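# Push two protruding cartons back flush with their stack

## Task

One stack has two cartons jutting out at its end. Slide those two back until they sit flush with the rest of that stack, so that every carton in the stack finishes aligned, and do not squash any carton.

## Robot and tools

Robot: two arms over a table. left_arm stands on the +y side, with its base near (-0.009, +0.277, 0) m; right_arm is near (+0.046, -0.271, +0.033) m. Each carries a hand with index, middle and ring fingers plus a thumb. right_arm has a right hand and left_arm a mirrored left hand. Arm names do not match the sides of camera images.

Scene frame: the origin is at table-top height, halfway between the nominal bases. +x points out over the table, +y toward left_arm, +z up. All positions, orientations, targets and offsets use this frame, in metres, with quaternions written wxyz.

Hand point and hand axes (right hand): +z runs along straightened fingers toward the tips; +x runs across the palm away from the thumb (on the left hand +x points toward the thumb); +y points out of the palm face, which sits at y = -0.062 m. Straight fingertips end about 0.139 m beyond knuckles at z = -0.017 m. A rigid mast near the wrist (x +0.05 to +0.10, z -0.16 to -0.11, up to y = +0.06; x sign flipped on the left hand) can strike objects. Fingertips carry rubber caps; the rest is hard plastic.

execute_actions(actions, cameras)
- actions: a list of actions, executed in order. Each action is a table of 1 to 15 rows; each row is one 1/30 s control step, and a table shorter than 15 rows keeps repeating its final row, so every action lasts 0.5 s. An empty list moves nothing and returns images plus the full state.
- Each row is a single flat list of 48 numbers, each in [-1, 1], covering both arms even if one stays still. Order: left dx, dy, dz, rx, ry, rz; left hand 16 hinge goals; left current_limit; left speed; then the same 24 for the right arm.
- dx..rz are offsets, not poses: a displacement of the hand point from its Hand target as it stood when the action began, along scene-frame axes. Every row in one action is measured from that same starting target, but each new action starts from the updated target, so repeating an offset keeps moving. Scale: 1.0 equals 0.6 m of travel or 180 degrees of turn. rx, ry, rz form one rotation vector, turning about the Hand target position. A translation longer than 1.0 may be shrunk along its direction.
- Hand hinge goals (absolute goals, not offsets), in this order: index_abd, index_mcp, index_pip, index_dip, middle_abd, middle_mcp, middle_pip, middle_dip, ring_abd, ring_mcp, ring_pip, ring_dip, thumb_cmc, thumb_axl, thumb_mcp, thumb_ipl. Each value maps linearly between the hinge's two stops. Straight values: _abd 0.00, _mcp +0.75, _pip +0.58, _dip +0.70, thumb_cmc +0.71, thumb_axl +0.68, thumb_mcp +0.23, thumb_ipl +0.17. Going toward -1 curls fingers toward the palm and swings the thumb in front of the palm. A 0 is a real goal; to leave a hand unchanged, resend its hand_goal, hand_current_limit and hand_speed.
- current_limit: -1 to +1 maps to a 0 to 550 mA cap for every hand motor (minimum 11 mA); very low values may not lift a finger. speed: hinge goals travel at (speed+1)/2 of 8.5 rad/s. Initial values are +0.4 and -0.6; the last values sent persist.
- cameras: names to return (cam_head_left, cam_head_right, cam_high, cam_low, cam_left_wrist, cam_right_wrist, each 672x504), ["all"], or []. Omitted or null gives all for an empty action list, none otherwise. An unrecognised name invalidates the call.

zoom_image(camera, region): enlarges part of a camera's most recent image. region is [x0, y0, x1, y1] in pixels from the top-left, no more than 504 across or tall. Only cameras in the latest returned images qualify.

finished_scene(scene): closes the current scene (give its number) irreversibly and moves to the next. The cartons must remain aligned with the robot not touching them. Calls after it in the same reply apply to the next scene.

Results: end_effector_position and end_effector_quat_wxyz of each hand point; Hand target, the commanded pose after clipping, from which next offsets count; joint positions, velocities (may read within noise) and torques (include arm weight, offsets and noise; numbers 3 and 4 wrap at ±28 N m); motor temperatures; per-hand hand_goal, hand_measured, hand_current_ma (positive pushes toward -1), hand_state (moving, goal, blocked, overload), hand_current_limit, hand_speed; and some mid-action end-effector positions.

Motion behaviour: commanded orientation is limited to 40 degrees from the measured one each step; position wins if both cannot be met. Hands often stop short of target because of friction and elbow sag, especially at long reach; a repeated zero action asks again, or send the remaining gap as an offset. Tiny moves may not start. To release a push, set the target back behind where the hand now is. Reported poses can be off by a few centimetres.

Cautions: push cartons gently and steadily, ideally with a flat palm or straight fingers, without crushing or toppling them; nothing may leave the table. Avoid slamming into the table or heavy fixed objects, and never let the two hands touch or squeeze each other. Hand motors drawing 495 mA or more for 5 s shut down for 10 s. Arm motors heat when stretched, loaded or pushing at an unreachable target; MOTOR HOT appears at 85 °C, and at 100 °C the arm goes limp for 30 s or more. The scene keeps running while you think, with the robot holding its last command.

Each tool is called after "Call:" in YAML: its name, and indented under it one key for each argument.

## Session

Call:
execute_actions:
  actions: []

Call:
zoom_image:
  camera: "cam_head_left"
  region: [120, 170, 320, 320]

Call:
zoom_image:
  camera: "cam_head_left"
  region: [310, 170, 510, 320]

Call:
zoom_image:
  camera: "cam_high"
  region: [90, 230, 390, 400]

Call:
zoom_image:
  camera: "cam_high"
  region: [290, 80, 520, 250]

Scene clock: 0.00 s.
left_arm: end_effector_position=(+0.2947, -0.0612, +0.3288) hand_goal=(+0.000, +0.754, +0.576, +0.696, +0.000, +0.754, +0.576, +0.696, +0.000, +0.754, +0.576, +0.696, +0.714, +0.678, +0.226, +0.168) hand_measured=(+0.000, +0.754, +0.576, +0.696, +0.000, +0.754, +0.576, +0.696, +0.000, +0.754, +0.576, +0.696, +0.714, +0.678, +0.226, +0.168) hand_current_ma=(+0, +0, +0, +0, +0, +0, +0, +0, +0, +0, +0, +0, +0, +0, +0, +0) hand_state=(goal, goal, goal, goal, goal, goal, goal, goal, goal, goal, goal, goal, goal, goal, goal, goal) hand_current_limit=0.40 hand_speed=-0.60 end_effector_quat_wxyz=(+0.421, +0.815, +0.339, +0.209) | right_arm: end_effector_position=(+0.6423, -0.4140, +0.3246) hand_goal=(+0.000, +0.754, +0.576, +0.696, +0.000, +0.754, +0.576, +0.696, +0.000, +0.754, +0.576, +0.696, +0.714, +0.678, +0.226, +0.168) hand_measured=(+0.000, +0.754, +0.576, +0.696, +0.000, +0.754, +0.576, +0.696, +0.000, +0.754, +0.576, +0.696, +0.714, +0.678, +0.226, +0.168) hand_current_ma=(+0, +0, +0, +0, +0, +0, +0, +0, +0, +0, +0, +0, +0, +0, +0, +0) hand_state=(goal, goal, goal, goal, goal, goal, goal, goal, goal, goal, goal, goal, goal, goal, goal, goal) hand_current_limit=0.40 hand_speed=-0.60 end_effector_quat_wxyz=(-0.393, +0.896, -0.143, +0.151)
Joint positions: left_arm=[-1.054 0.878 0.697 -0.43 -0.226 -0.088] | right_arm=[-0.301 1.913 2.12 -1.583 -0.853 1.619]
Joint velocities: within noise
Joint torques (N m): no reading
Motor temperatures (°C): left_arm=[26 31 29 24 20 29] | right_arm=[29 25 29 26 21 24]
Heat: left arm: hottest shoulder 31 °C; right arm: hottest waist 29 °C.
Hand target: left_arm +0.2969, -0.0645, +0.3451; +0.433, +0.808, +0.338, +0.211 | right_arm +0.6470, -0.4159, +0.3305; -0.391, +0.896, -0.139, +0.159

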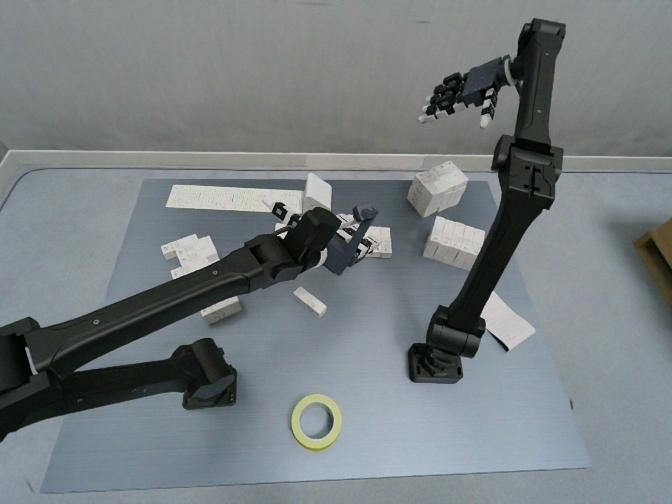

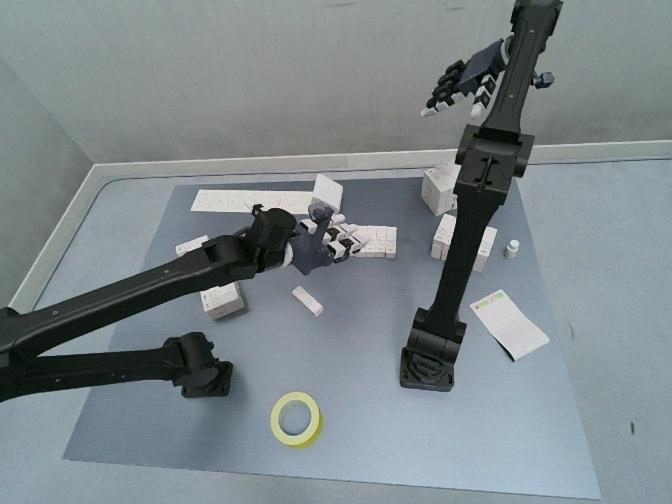

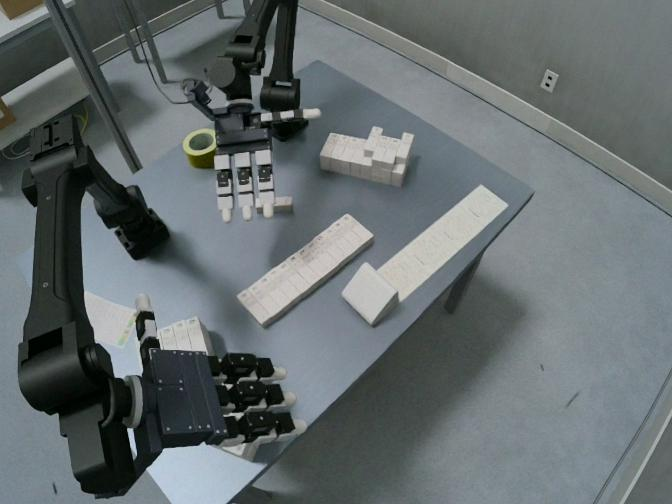

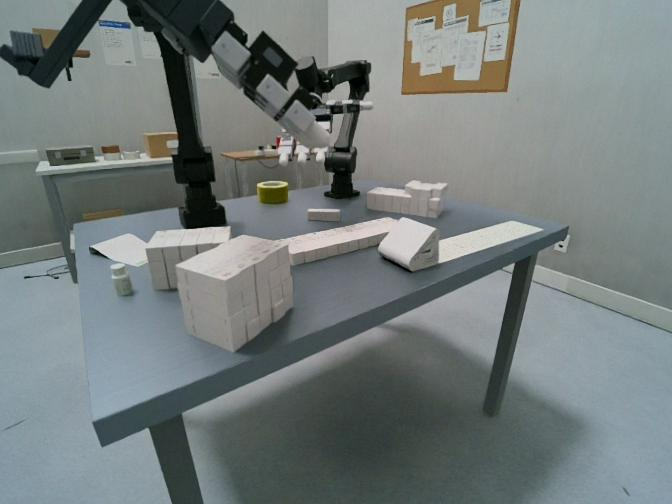

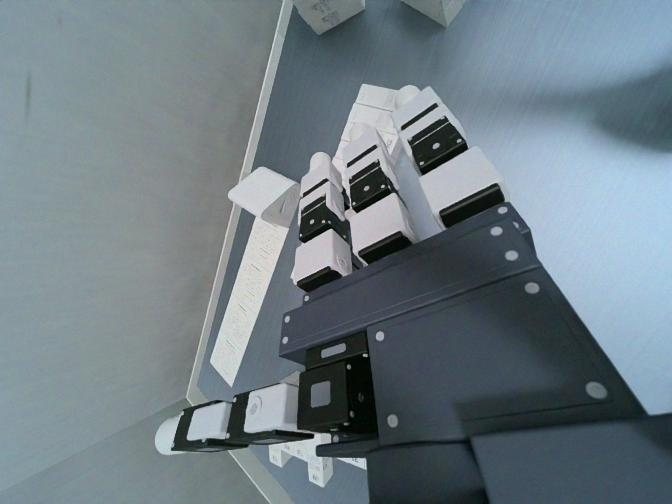

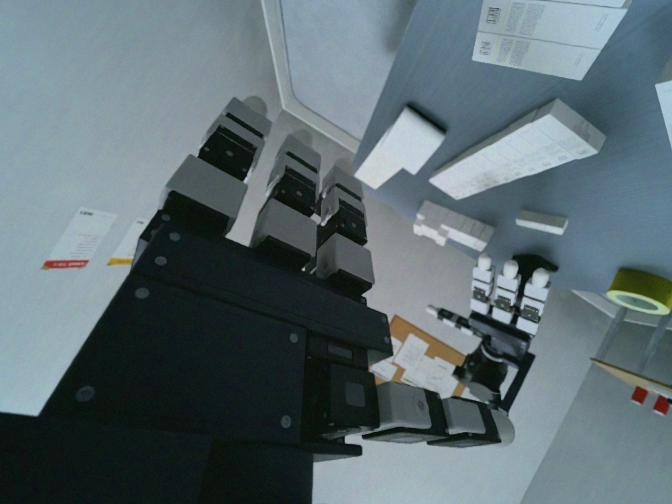

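Scaled by 2.520 from the camera's 672x504 image, which has a finer 960x720 frame.

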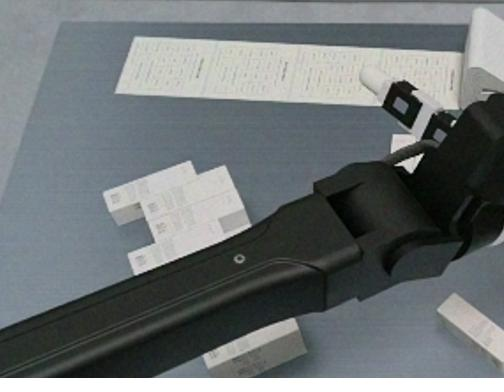

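Scaled by 2.520 from the camera's 672x504 image, which has a finer 960x720 frame.

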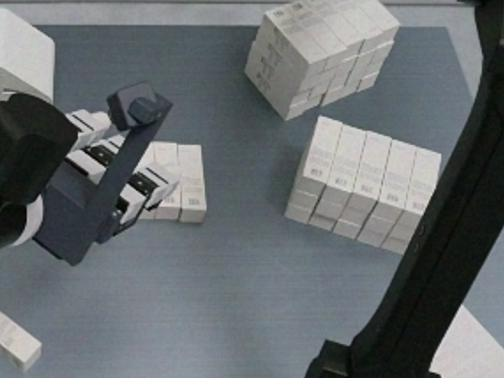

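Scaled by 1.680 from the camera's 672x504 image, which has a finer 960x720 frame.

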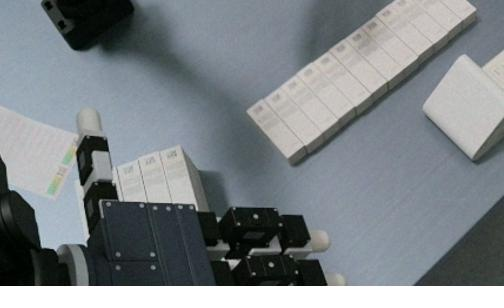

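Scaled by 2.191 from the camera's 672x504 image, which has a finer 960x720 frame.

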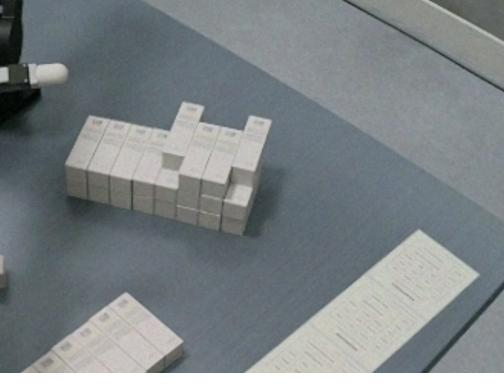

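Call:
execute_actions:
  actions:
    - [[0.088,0.174,-0.008,0.0446,0.046,-0.0054,0,0.754,0.576,0.696,0,-0.3,-0.5,-0.4,0,-0.3,-0.5,-0.4,0.714,0.678,0.226,0.168,0.4,-0.6,0,0,0,0,0,0,0,0.754,0.576,0.696,0,0.754,0.576,0.696,0,0.754,0.576,0.696,0.714,0.678,0.226,0.168,0.4,-0.6]]
    - [[0.058,0.183,0,0.0446,0.046,-0.0054,0,0.754,0.576,0.696,0,-0.3,-0.5,-0.4,0,-0.3,-0.5,-0.4,0.714,0.678,0.226,0.168,0.4,-0.6,0,0,0,0,0,0,0,0.754,0.576,0.696,0,0.754,0.576,0.696,0,0.754,0.576,0.696,0.714,0.678,0.226,0.168,0.4,-0.6]]
    - [[0,0.2,-0.017,0.0446,0.046,-0.0054,0,0.754,0.576,0.696,0,-0.3,-0.5,-0.4,0,-0.3,-0.5,-0.4,0.714,0.678,0.226,0.168,0.4,-0.6,0,0,0,0,0,0,0,0.754,0.576,0.696,0,0.754,0.576,0.696,0,0.754,0.576,0.696,0.714,0.678,0.226,0.168,0.4,-0.6]]
    - [[-0.05,0.183,-0.017,0.0446,0.046,-0.0054,0,0.754,0.576,0.696,0,-0.3,-0.5,-0.4,0,-0.3,-0.5,-0.4,0.714,0.678,0.226,0.168,0.4,-0.6,0,0,0,0,0,0,0,0.754,0.576,0.696,0,0.754,0.576,0.696,0,0.754,0.576,0.696,0.714,0.678,0.226,0.168,0.4,-0.6]]
    - [[-0.092,0.167,-0.033,0.0446,0.046,-0.0054,0,0.754,0.576,0.696,0,-0.3,-0.5,-0.4,0,-0.3,-0.5,-0.4,0.714,0.678,0.226,0.168,0.4,-0.6,0,0,0,0,0,0,0,0.754,0.576,0.696,0,0.754,0.576,0.696,0,0.754,0.576,0.696,0.714,0.678,0.226,0.168,0.4,-0.6]]
  cameras: ["cam_head_left","cam_high","cam_left_wrist"]

Call:
zoom_image:
  camera: "cam_head_left"
  region: [140, 210, 270, 340]

Call:
zoom_image:
  camera: "cam_high"
  region: [310, 110, 430, 210]

Scene clock: 25.43 s.
left_arm: end_effector_position=(+0.2924, +0.4722, +0.2873) hand_goal=(+0.000, +0.754, +0.576, +0.696, +0.000, -0.300, -0.500, -0.400, +0.000, -0.300, -0.500, -0.400, +0.714, +0.678, +0.226, +0.168) hand_measured=(-0.002, +0.754, +0.576, +0.696, +0.000, -0.282, -0.498, -0.398, +0.000, -0.282, -0.498, -0.398, +0.714, +0.678, +0.222, +0.168) hand_current_ma=(-2, -1, +1, +0, -1, +54, +4, +6, -1, +54, +5, +5, +0, -1, -11, -1) hand_state=(goal, goal, goal, goal, goal, goal, goal, goal, goal, goal, goal, goal, goal, goal, goal, goal) hand_current_limit=0.40 hand_speed=-0.60 end_effector_quat_wxyz=(+0.003, +0.938, +0.347, -0.008) | right_arm: end_effector_position=(+0.6423, -0.4140, +0.3246) hand_goal=(+0.000, +0.754, +0.576, +0.696, +0.000, +0.754, +0.576, +0.696, +0.000, +0.754, +0.576, +0.696, +0.714, +0.678, +0.226, +0.168) hand_measured=(+0.000, +0.750, +0.576, +0.696, +0.000, +0.750, +0.576, +0.696, +0.000, +0.748, +0.576, +0.696, +0.710, +0.678, +0.226, +0.168) hand_current_ma=(+0, -14, +1, +0, +0, -14, +1, +0, +0, -18, +1, +0, -11, -2, -2, -1) hand_state=(goal, goal, goal, goal, goal, goal, goal, goal, goal, goal, goal, goal, goal, goal, goal, goal) hand_current_limit=0.40 hand_speed=-0.60 end_effector_quat_wxyz=(-0.393, +0.896, -0.143, +0.151)
Joint positions: left_arm=[0.757 1.228 1.293 -1.653 -0.001 1.684] | right_arm=[-0.301 1.913 2.12 -1.583 -0.853 1.619]
Joint torques (N m): left_arm=[0.62 -6.95 10.99 0.17 0.12 0.12] | right_arm=[-0.03 -19.37 11.3 0.68 -0.89 -0.04]
Heat: left arm: hottest elbow 33 °C; right arm: hottest elbow 32 °C.
Hand target: left_arm +0.2992, +0.4796, +0.3001; -0.001, +0.940, +0.342, +0.001 | right_arm +0.6470, -0.4159, +0.3305; -0.391, +0.896, -0.139, +0.159
Off the commanded pose: left_arm 0.016 m, 1 deg | right_arm 0.008 m, 1 deg.
Step readings (end_effector_position of left_arm | right_arm):
0: (+0.2947, -0.0612, +0.3288) | (+0.6423, -0.4140, +0.3246)
1: (+0.2946, -0.0614, +0.3284) | (+0.6423, -0.4140, +0.3246)
2: (+0.2942, -0.0610, +0.3244) | (+0.6423, -0.4140, +0.3246)
4: (+0.3016, -0.0443, +0.3145) | (+0.6423, -0.4140, +0.3246)
8: (+0.3332, +0.0239, +0.3091) | (+0.6423, -0.4140, +0.3246)
15: (+0.3416, +0.0467, +0.3153) | (+0.6423, -0.4140, +0.3246)
16: (+0.3414, +0.0464, +0.3163) | (+0.6423, -0.4140, +0.3246)
17: (+0.3402, +0.0478, +0.3161) | (+0.6423, -0.4140, +0.3246)
19: (+0.3461, +0.0696, +0.3140) | (+0.6423, -0.4140, +0.3246)
23: (+0.3676, +0.1403, +0.3164) | (+0.6423, -0.4140, +0.3246)
30: (+0.3786, +0.1545, +0.3227) | (+0.6423, -0.4140, +0.3246)
31: (+0.3787, +0.1541, +0.3212) | (+0.6423, -0.4140, +0.3246)
32: (+0.3771, +0.1569, +0.3184) | (+0.6423, -0.4140, +0.3246)
34: (+0.3758, +0.1824, +0.3123) | (+0.6423, -0.4140, +0.3246)
38: (+0.3755, +0.2544, +0.3087) | (+0.6423, -0.4140, +0.3246)
45: (+0.3795, +0.2718, +0.3126) | (+0.6423, -0.4140, +0.3246)
46: (+0.3792, +0.2713, +0.3117) | (+0.6423, -0.4140, +0.3246)
47: (+0.3763, +0.2747, +0.3097) | (+0.6423, -0.4140, +0.3246)
49: (+0.3677, +0.2985, +0.3046) | (+0.6423, -0.4140, +0.3246)
53: (+0.3515, +0.3626, +0.3027) | (+0.6423, -0.4140, +0.3246)
60: (+0.3496, +0.3774, +0.3047) | (+0.6423, -0.4140, +0.3246)
61: (+0.3489, +0.3775, +0.3040) | (+0.6423, -0.4140, +0.3246)
62: (+0.3443, +0.3819, +0.3010) | (+0.6423, -0.4140, +0.3246)
64: (+0.3300, +0.4034, +0.2952) | (+0.6423, -0.4140, +0.3246)
68: (+0.3007, +0.4588, +0.2891) | (+0.6423, -0.4140, +0.3246)
75: (+0.2936, +0.4743, +0.2852) | (+0.6423, -0.4140, +0.3246)
Images, in order (width x height): cam_head_left 672x504, cam_high 672x504, cam_left_wrist 672x504.

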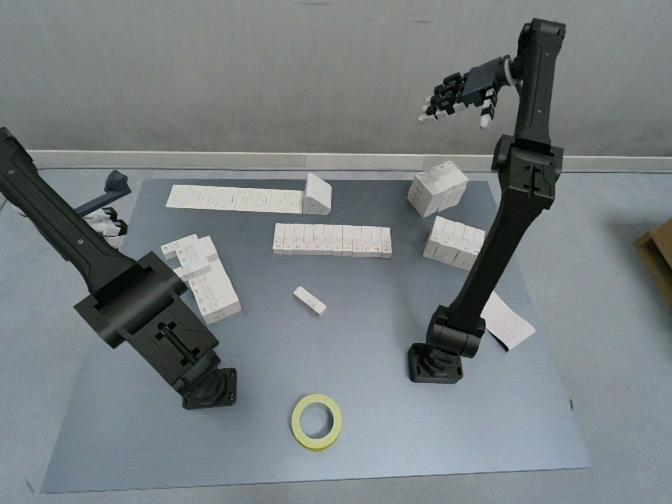

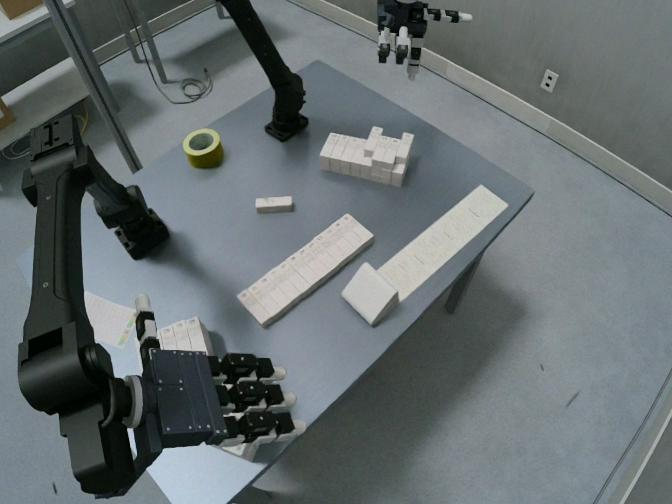

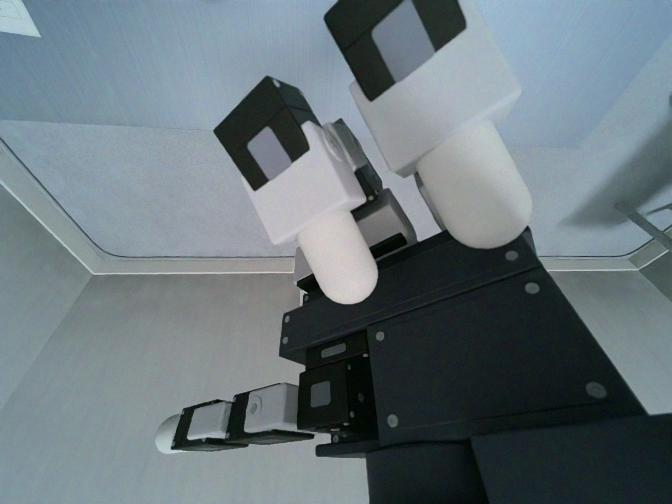

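Scaled by 3.877 from the camera's 672x504 image, which has a finer 960x720 frame.

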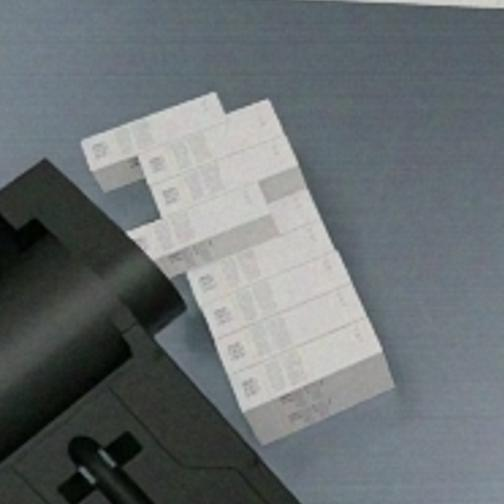

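Scaled by 4.200 from the camera's 672x504 image, which has a finer 960x720 frame.

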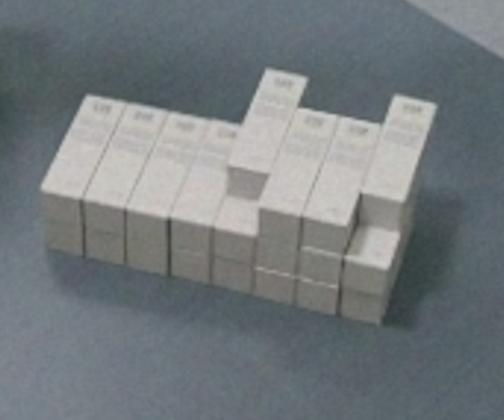

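Call:
execute_actions:
  actions:
    - [[0.0675,-0.0525,-0.03,0,0,0,0,0.754,0.576,0.696,0,-0.3,-0.5,-0.4,0,-0.3,-0.5,-0.4,0.714,0.678,0.226,0.168,0.4,-0.6,0,0,0,0,0,0,0,0.754,0.576,0.696,0,0.754,0.576,0.696,0,0.754,0.576,0.696,0.714,0.678,0.226,0.168,0.4,-0.6]]
    - [[0.0675,-0.0525,-0.08,0,0,0,0,0.754,0.576,0.696,0,-0.3,-0.5,-0.4,0,-0.3,-0.5,-0.4,0.714,0.678,0.226,0.168,0.4,-0.6,0,0,0,0,0,0,0,0.754,0.576,0.696,0,0.754,0.576,0.696,0,0.754,0.576,0.696,0.714,0.678,0.226,0.168,0.4,-0.6]]
  cameras: ["cam_head_left","cam_high","cam_low","cam_left_wrist"]

Call:
zoom_image:
  camera: "cam_head_left"
  region: [120, 200, 260, 340]

Call:
zoom_image:
  camera: "cam_high"
  region: [310, 60, 460, 210]

Call:
zoom_image:
  camera: "cam_low"
  region: [350, 110, 500, 230]

Scene clock: 38.93 s.
left_arm: end_effector_position=(+0.3750, +0.4136, +0.2360) hand_goal=(+0.000, +0.754, +0.576, +0.696, +0.000, -0.300, -0.500, -0.400, +0.000, -0.300, -0.500, -0.400, +0.714, +0.678, +0.226, +0.168) hand_measured=(-0.002, +0.754, +0.576, +0.696, +0.000, -0.282, -0.498, -0.398, +0.000, -0.282, -0.498, -0.398, +0.714, +0.678, +0.222, +0.168) hand_current_ma=(-2, -2, +1, +0, -1, +54, +4, +6, -1, +54, +5, +5, +0, -1, -11, -1) hand_state=(goal, goal, goal, goal, goal, goal, goal, goal, goal, goal, goal, goal, goal, goal, goal, goal) hand_current_limit=0.40 hand_speed=-0.60 end_effector_quat_wxyz=(+0.000, +0.941, +0.339, -0.001) | right_arm: end_effector_position=(+0.6423, -0.4140, +0.3246) hand_goal=(+0.000, +0.754, +0.576, +0.696, +0.000, +0.754, +0.576, +0.696, +0.000, +0.754, +0.576, +0.696, +0.714, +0.678, +0.226, +0.168) hand_measured=(+0.000, +0.750, +0.576, +0.696, +0.000, +0.750, +0.576, +0.696, +0.000, +0.748, +0.576, +0.696, +0.710, +0.678, +0.226, +0.168) hand_current_ma=(+0, -14, +1, +0, +0, -14, +1, +0, +0, -18, +1, +0, -11, -2, -2, -1) hand_state=(goal, goal, goal, goal, goal, goal, goal, goal, goal, goal, goal, goal, goal, goal, goal, goal) hand_current_limit=0.40 hand_speed=-0.60 end_effector_quat_wxyz=(-0.393, +0.896, -0.143, +0.151)
Joint positions: left_arm=[0.479 1.295 1.217 -1.495 0 1.423] | right_arm=[-0.301 1.913 2.12 -1.583 -0.853 1.619]
Joint torques (N m): left_arm=[0.5 -8.7 8.17 0.95 0.09 -0.01] | right_arm=[-0.09 -19.37 11.3 0.66 -0.89 -0.03]
Motor temperatures (°C): left_arm=[26 31 35 24 20 28] | right_arm=[29 29 33 26 22 24]
Heat: left arm: hottest elbow 35 °C; right arm: hottest elbow 33 °C.
Hand target: left_arm +0.3803, +0.4167, +0.2341; -0.001, +0.940, +0.342, +0.001 | right_arm +0.6470, -0.4159, +0.3305; -0.391, +0.896, -0.139, +0.159
Off the commanded pose: left_arm 0.006 m, 0 deg | right_arm 0.008 m, 1 deg.
Step readings (end_effector_position of left_arm | right_arm):
0: (+0.2924, +0.4722, +0.2873) | (+0.6423, -0.4140, +0.3246)
1: (+0.2925, +0.4721, +0.2873) | (+0.6423, -0.4140, +0.3246)
2: (+0.2935, +0.4713, +0.2873) | (+0.6423, -0.4140, +0.3246)
4: (+0.3011, +0.4651, +0.2872) | (+0.6423, -0.4140, +0.3246)
8: (+0.3218, +0.4441, +0.2863) | (+0.6423, -0.4140, +0.3246)
15: (+0.3313, +0.4407, +0.2822) | (+0.6423, -0.4140, +0.3246)
16: (+0.3319, +0.4411, +0.2818) | (+0.6423, -0.4140, +0.3246)
17: (+0.3345, +0.4413, +0.2808) | (+0.6423, -0.4140, +0.3246)
19: (+0.3442, +0.4381, +0.2741) | (+0.6423, -0.4140, +0.3246)
23: (+0.3613, +0.4155, +0.2517) | (+0.6423, -0.4140, +0.3246)
30: (+0.3737, +0.4122, +0.2359) | (+0.6423, -0.4140, +0.3246)
Images, in order (width x height): cam_head_left 672x504, cam_high 672x504, cam_low 672x504, cam_left_wrist 672x504.

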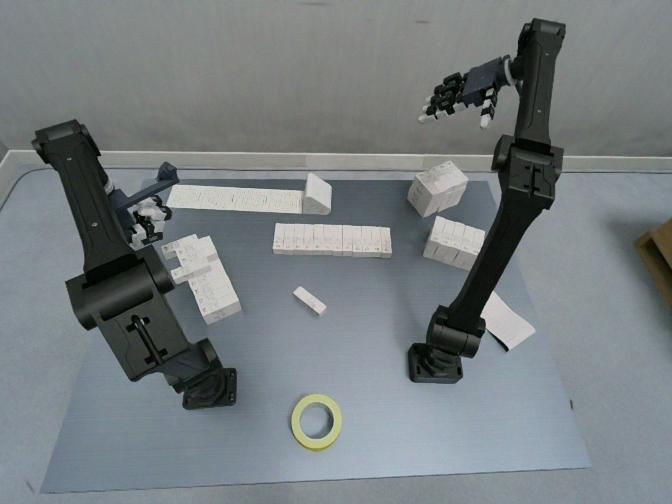

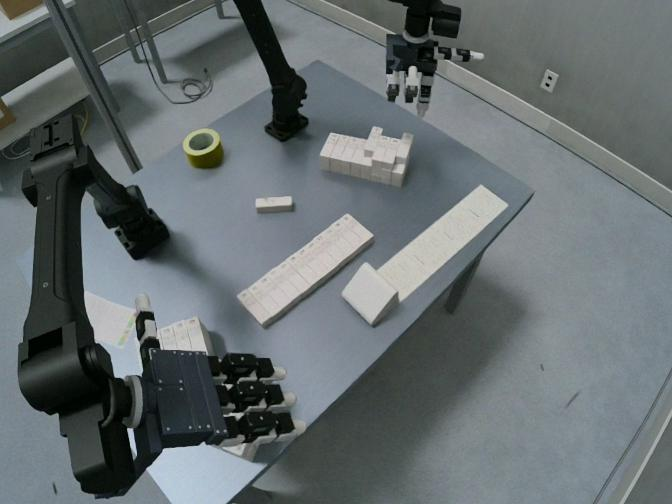

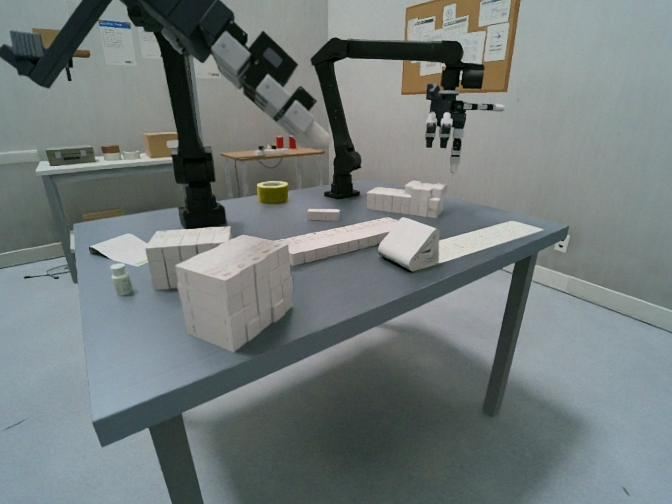

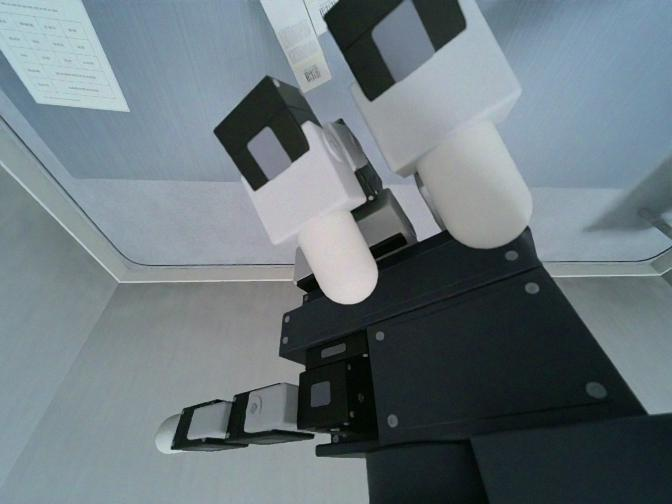

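Scaled by 3.600 from the camera's 672x504 image, which has a finer 960x720 frame.

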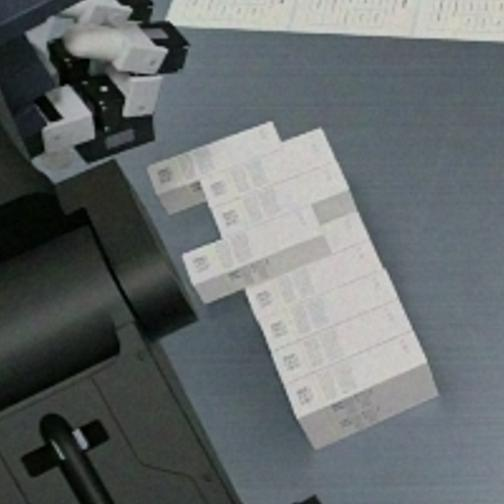

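Scaled by 3.360 from the camera's 672x504 image, which has a finer 960x720 frame.

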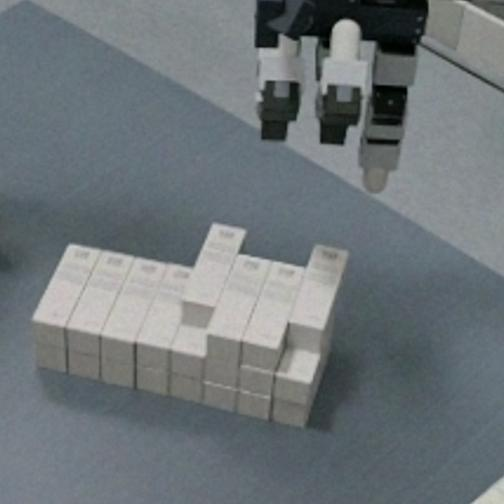

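Scaled by 3.360 from the camera's 672x504 image, which has a finer 960x720 frame.

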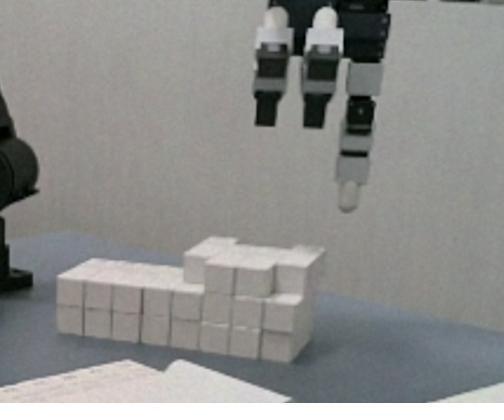

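Call:
execute_actions:
  actions:
    - [[-0.047,0,-0.03,0,0,0,0,0.754,0.576,0.696,0,-0.3,-0.5,-0.4,0,-0.3,-0.5,-0.4,0.714,0.678,0.226,0.168,0.4,-0.6,0,0,0,0,0,0,0,0.754,0.576,0.696,0,0.754,0.576,0.696,0,0.754,0.576,0.696,0.714,0.678,0.226,0.168,0.4,-0.6]]
    - [[0,0,-0.057,0,0,0,0,0.754,0.576,0.696,0,-0.3,-0.5,-0.4,0,-0.3,-0.5,-0.4,0.714,0.678,0.226,0.168,0.4,-0.6,0,0,0,0,0,0,0,0.754,0.576,0.696,0,0.754,0.576,0.696,0,0.754,0.576,0.696,0.714,0.678,0.226,0.168,0.4,-0.6]]
  cameras: ["cam_head_left","cam_high","cam_low","cam_head_right"]

Call:
zoom_image:
  camera: "cam_high"
  region: [340, 80, 460, 200]

Call:
zoom_image:
  camera: "cam_low"
  region: [360, 130, 480, 230]

Call:
zoom_image:
  camera: "cam_head_left"
  region: [120, 200, 260, 340]

Scene clock: 45.67 s.
left_arm: end_effector_position=(+0.3507, +0.4124, +0.1833) hand_goal=(+0.000, +0.754, +0.576, +0.696, +0.000, -0.300, -0.500, -0.400, +0.000, -0.300, -0.500, -0.400, +0.714, +0.678, +0.226, +0.168) hand_measured=(-0.002, +0.754, +0.576, +0.696, +0.000, -0.282, -0.498, -0.398, +0.000, -0.282, -0.498, -0.398, +0.714, +0.678, +0.222, +0.168) hand_current_ma=(-2, -2, +1, +0, -1, +54, +4, +6, -1, +54, +5, +5, +0, -1, -11, -1) hand_state=(goal, goal, goal, goal, goal, goal, goal, goal, goal, goal, goal, goal, goal, goal, goal, goal) hand_current_limit=0.40 hand_speed=-0.60 end_effector_quat_wxyz=(+0.000, +0.940, +0.342, -0.002) | right_arm: end_effector_position=(+0.6423, -0.4140, +0.3246) hand_goal=(+0.000, +0.754, +0.576, +0.696, +0.000, +0.754, +0.576, +0.696, +0.000, +0.754, +0.576, +0.696, +0.714, +0.678, +0.226, +0.168) hand_measured=(+0.000, +0.750, +0.576, +0.696, +0.000, +0.750, +0.576, +0.696, +0.000, +0.748, +0.576, +0.696, +0.710, +0.678, +0.226, +0.168) hand_current_ma=(+0, -14, +1, +0, +0, -14, +1, +0, +0, -18, +1, +0, -11, -2, -2, -1) hand_state=(goal, goal, goal, goal, goal, goal, goal, goal, goal, goal, goal, goal, goal, goal, goal, goal) hand_current_limit=0.40 hand_speed=-0.60 end_effector_quat_wxyz=(-0.393, +0.896, -0.143, +0.151)
Joint positions: left_arm=[0.511 1.258 1.045 -1.361 0 1.449] | right_arm=[-0.301 1.913 2.12 -1.583 -0.853 1.619]
Joint torques (N m): left_arm=[1.2 -8.23 7.69 0.99 0.09 0.11] | right_arm=[-0.09 -19.31 11.3 0.66 -0.89 -0.04]
Heat: left arm: hottest elbow 36 °C; right arm: hottest elbow 34 °C.
Hand target: left_arm +0.3521, +0.4167, +0.1819; -0.001, +0.940, +0.342, +0.001 | right_arm +0.6470, -0.4159, +0.3305; -0.391, +0.896, -0.139, +0.159
Off the commanded pose: left_arm 0.005 m, 0 deg | right_arm 0.008 m, 1 deg.
Step readings (end_effector_position of left_arm | right_arm):
0: (+0.3750, +0.4136, +0.2360) | (+0.6423, -0.4140, +0.3246)
1: (+0.3750, +0.4136, +0.2358) | (+0.6423, -0.4140, +0.3246)
2: (+0.3750, +0.4138, +0.2348) | (+0.6423, -0.4140, +0.3246)
4: (+0.3715, +0.4134, +0.2280) | (+0.6423, -0.4140, +0.3246)
8: (+0.3561, +0.4118, +0.2116) | (+0.6423, -0.4140, +0.3246)
15: (+0.3525, +0.4135, +0.2097) | (+0.6423, -0.4140, +0.3246)
16: (+0.3525, +0.4135, +0.2099) | (+0.6423, -0.4140, +0.3246)
17: (+0.3531, +0.4138, +0.2093) | (+0.6423, -0.4140, +0.3246)
19: (+0.3542, +0.4145, +0.2036) | (+0.6423, -0.4140, +0.3246)
23: (+0.3500, +0.4118, +0.1873) | (+0.6423, -0.4140, +0.3246)
30: (+0.3504, +0.4121, +0.1832) | (+0.6423, -0.4140, +0.3246)
Images, in order (width x height): cam_head_left 672x504, cam_head_right 672x504, cam_high 672x504, cam_low 672x504.

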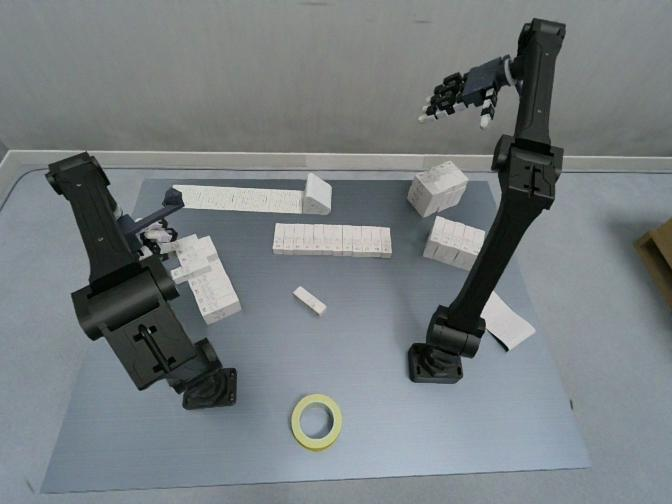

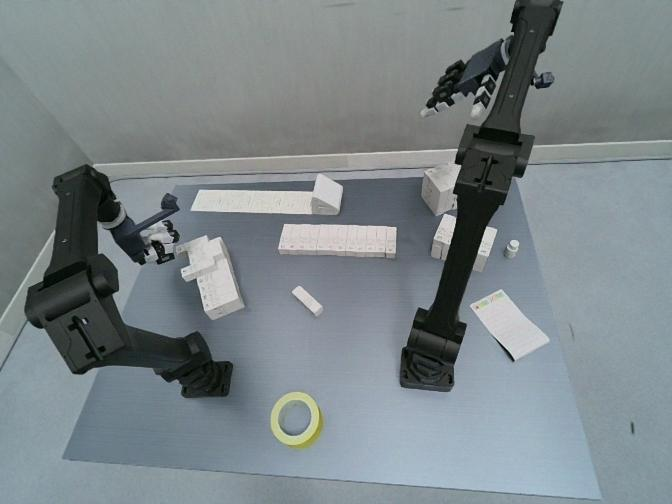

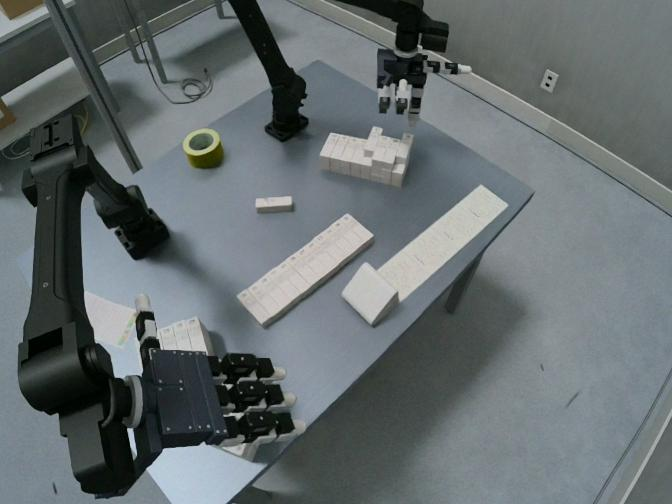

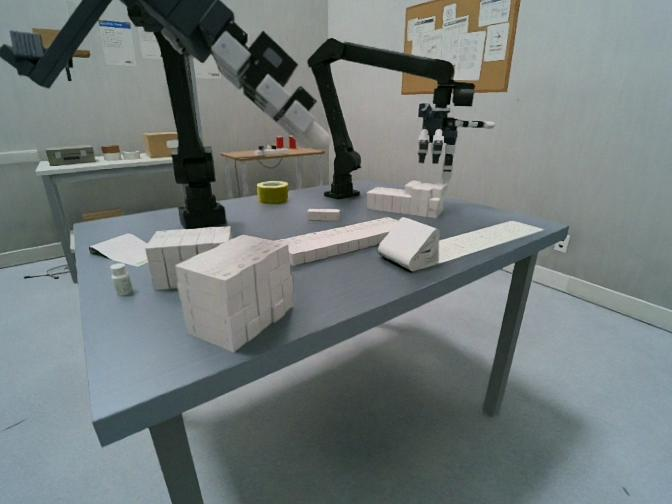

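Scaled by 4.200 from the camera's 672x504 image, which has a finer 960x720 frame.

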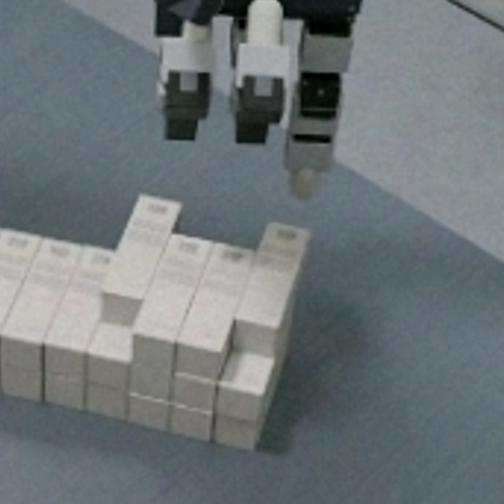

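Scaled by 4.200 from the camera's 672x504 image, which has a finer 960x720 frame.

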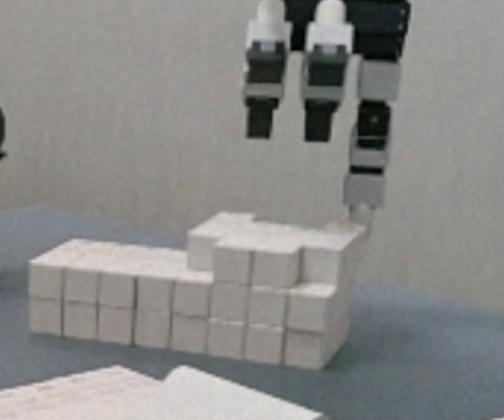

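Scaled by 3.600 from the camera's 672x504 image, which has a finer 960x720 frame.

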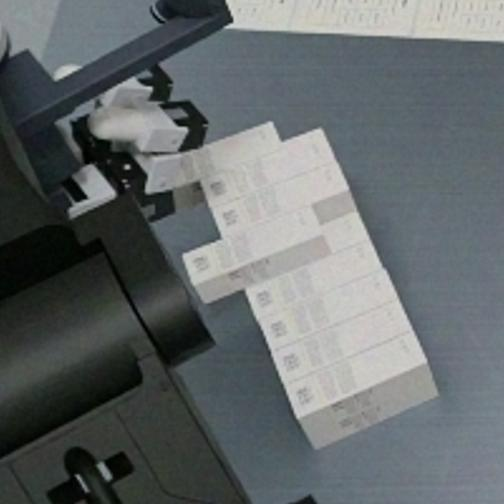

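Call:
execute_actions:
  actions:
    - [[0.0207,-0.0269,0,0,0,0,0,0.754,0.576,0.696,0,-0.3,-0.5,-0.4,0,-0.3,-0.5,-0.4,0.714,0.678,0.226,0.168,0.4,-0.6,0,0,0,0,0,0,0,0.754,0.576,0.696,0,0.754,0.576,0.696,0,0.754,0.576,0.696,0.714,0.678,0.226,0.168,0.4,-0.6]]
    - [[0.0207,-0.0269,0,0,0,0,0,0.754,0.576,0.696,0,-0.3,-0.5,-0.4,0,-0.3,-0.5,-0.4,0.714,0.678,0.226,0.168,0.4,-0.6,0,0,0,0,0,0,0,0.754,0.576,0.696,0,0.754,0.576,0.696,0,0.754,0.576,0.696,0.714,0.678,0.226,0.168,0.4,-0.6]]
  cameras: ["cam_high","cam_low","cam_left_wrist"]

Call:
zoom_image:
  camera: "cam_high"
  region: [340, 80, 460, 200]

Call:
zoom_image:
  camera: "cam_low"
  region: [360, 130, 480, 230]

Scene clock: 52.70 s.
left_arm: end_effector_position=(+0.3685, +0.3819, +0.1831) hand_goal=(+0.000, +0.754, +0.576, +0.696, +0.000, -0.300, -0.500, -0.400, +0.000, -0.300, -0.500, -0.400, +0.714, +0.678, +0.226, +0.168) hand_measured=(-0.002, +0.754, +0.576, +0.696, +0.000, -0.282, -0.498, -0.398, +0.000, -0.282, -0.498, -0.398, +0.714, +0.678, +0.222, +0.168) hand_current_ma=(-2, -2, +1, +0, -1, +54, +4, +6, -1, +54, +5, +5, +0, -1, -11, -1) hand_state=(goal, goal, goal, goal, goal, goal, goal, goal, goal, goal, goal, goal, goal, goal, goal, goal) hand_current_limit=0.40 hand_speed=-0.60 end_effector_quat_wxyz=(+0.000, +0.940, +0.341, -0.001) | right_arm: end_effector_position=(+0.6423, -0.4140, +0.3246) hand_goal=(+0.000, +0.754, +0.576, +0.696, +0.000, +0.754, +0.576, +0.696, +0.000, +0.754, +0.576, +0.696, +0.714, +0.678, +0.226, +0.168) hand_measured=(+0.000, +0.750, +0.576, +0.696, +0.000, +0.750, +0.576, +0.696, +0.000, +0.748, +0.576, +0.696, +0.710, +0.678, +0.226, +0.168) hand_current_ma=(+0, -14, +1, +0, +0, -14, +1, +0, +0, -18, +1, +0, -11, -2, -2, -1) hand_state=(goal, goal, goal, goal, goal, goal, goal, goal, goal, goal, goal, goal, goal, goal, goal, goal) hand_current_limit=0.40 hand_speed=-0.60 end_effector_quat_wxyz=(-0.393, +0.896, -0.143, +0.151)
Joint positions: left_arm=[0.408 1.258 1.045 -1.36 -0.001 1.348] | right_arm=[-0.301 1.913 2.12 -1.583 -0.853 1.619]
Joint torques (N m): left_arm=[0.32 -7 8.59 1.01 0.11 -0.07] | right_arm=[-0.09 -19.31 11.3 0.66 -0.9 -0.03]
Heat: left arm: hottest elbow 35 °C; right arm: hottest elbow 34 °C.
Hand target: left_arm +0.3769, +0.3844, +0.1818; -0.001, +0.940, +0.342, +0.001 | right_arm +0.6470, -0.4159, +0.3305; -0.391, +0.896, -0.139, +0.159
Off the commanded pose: left_arm 0.009 m, 0 deg | right_arm 0.008 m, 1 deg.
Step readings (end_effector_position of left_arm | right_arm):
0: (+0.3507, +0.4124, +0.1833) | (+0.6423, -0.4140, +0.3246)
1: (+0.3507, +0.4124, +0.1833) | (+0.6423, -0.4140, +0.3246)
2: (+0.3509, +0.4122, +0.1833) | (+0.6423, -0.4140, +0.3246)
4: (+0.3521, +0.4104, +0.1833) | (+0.6423, -0.4140, +0.3246)
8: (+0.3563, +0.4022, +0.1833) | (+0.6423, -0.4140, +0.3246)
15: (+0.3584, +0.3990, +0.1833) | (+0.6423, -0.4140, +0.3246)
16: (+0.3585, +0.3989, +0.1833) | (+0.6423, -0.4140, +0.3246)
17: (+0.3591, +0.3980, +0.1833) | (+0.6423, -0.4140, +0.3246)
19: (+0.3612, +0.3952, +0.1832) | (+0.6423, -0.4140, +0.3246)
23: (+0.3661, +0.3846, +0.1832) | (+0.6423, -0.4140, +0.3246)
30: (+0.3682, +0.3814, +0.1832) | (+0.6423, -0.4140, +0.3246)
Images, in order (width x height): cam_high 672x504, cam_low 672x504, cam_left_wrist 672x504.

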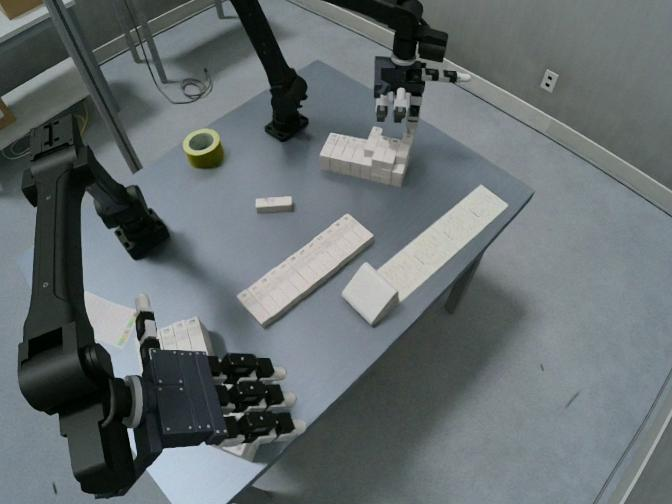

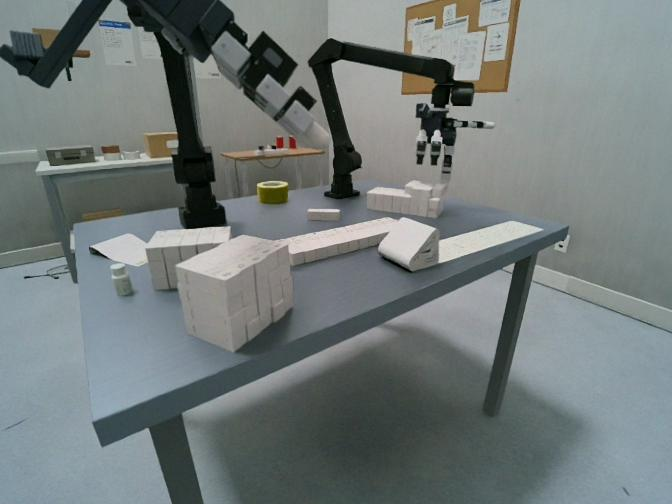

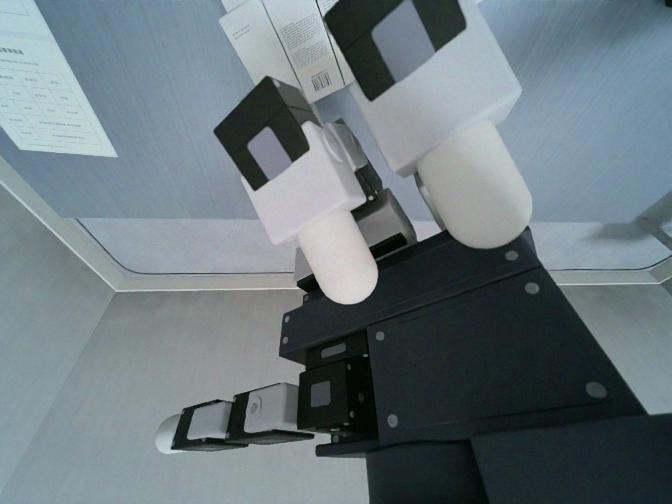

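Scaled by 4.200 from the camera's 672x504 image, which has a finer 960x720 frame.

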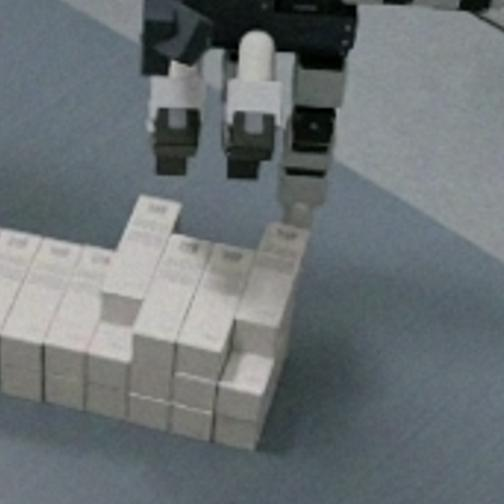

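Scaled by 4.200 from the camera's 672x504 image, which has a finer 960x720 frame.

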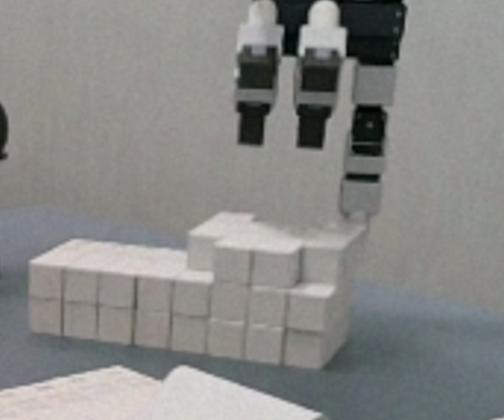

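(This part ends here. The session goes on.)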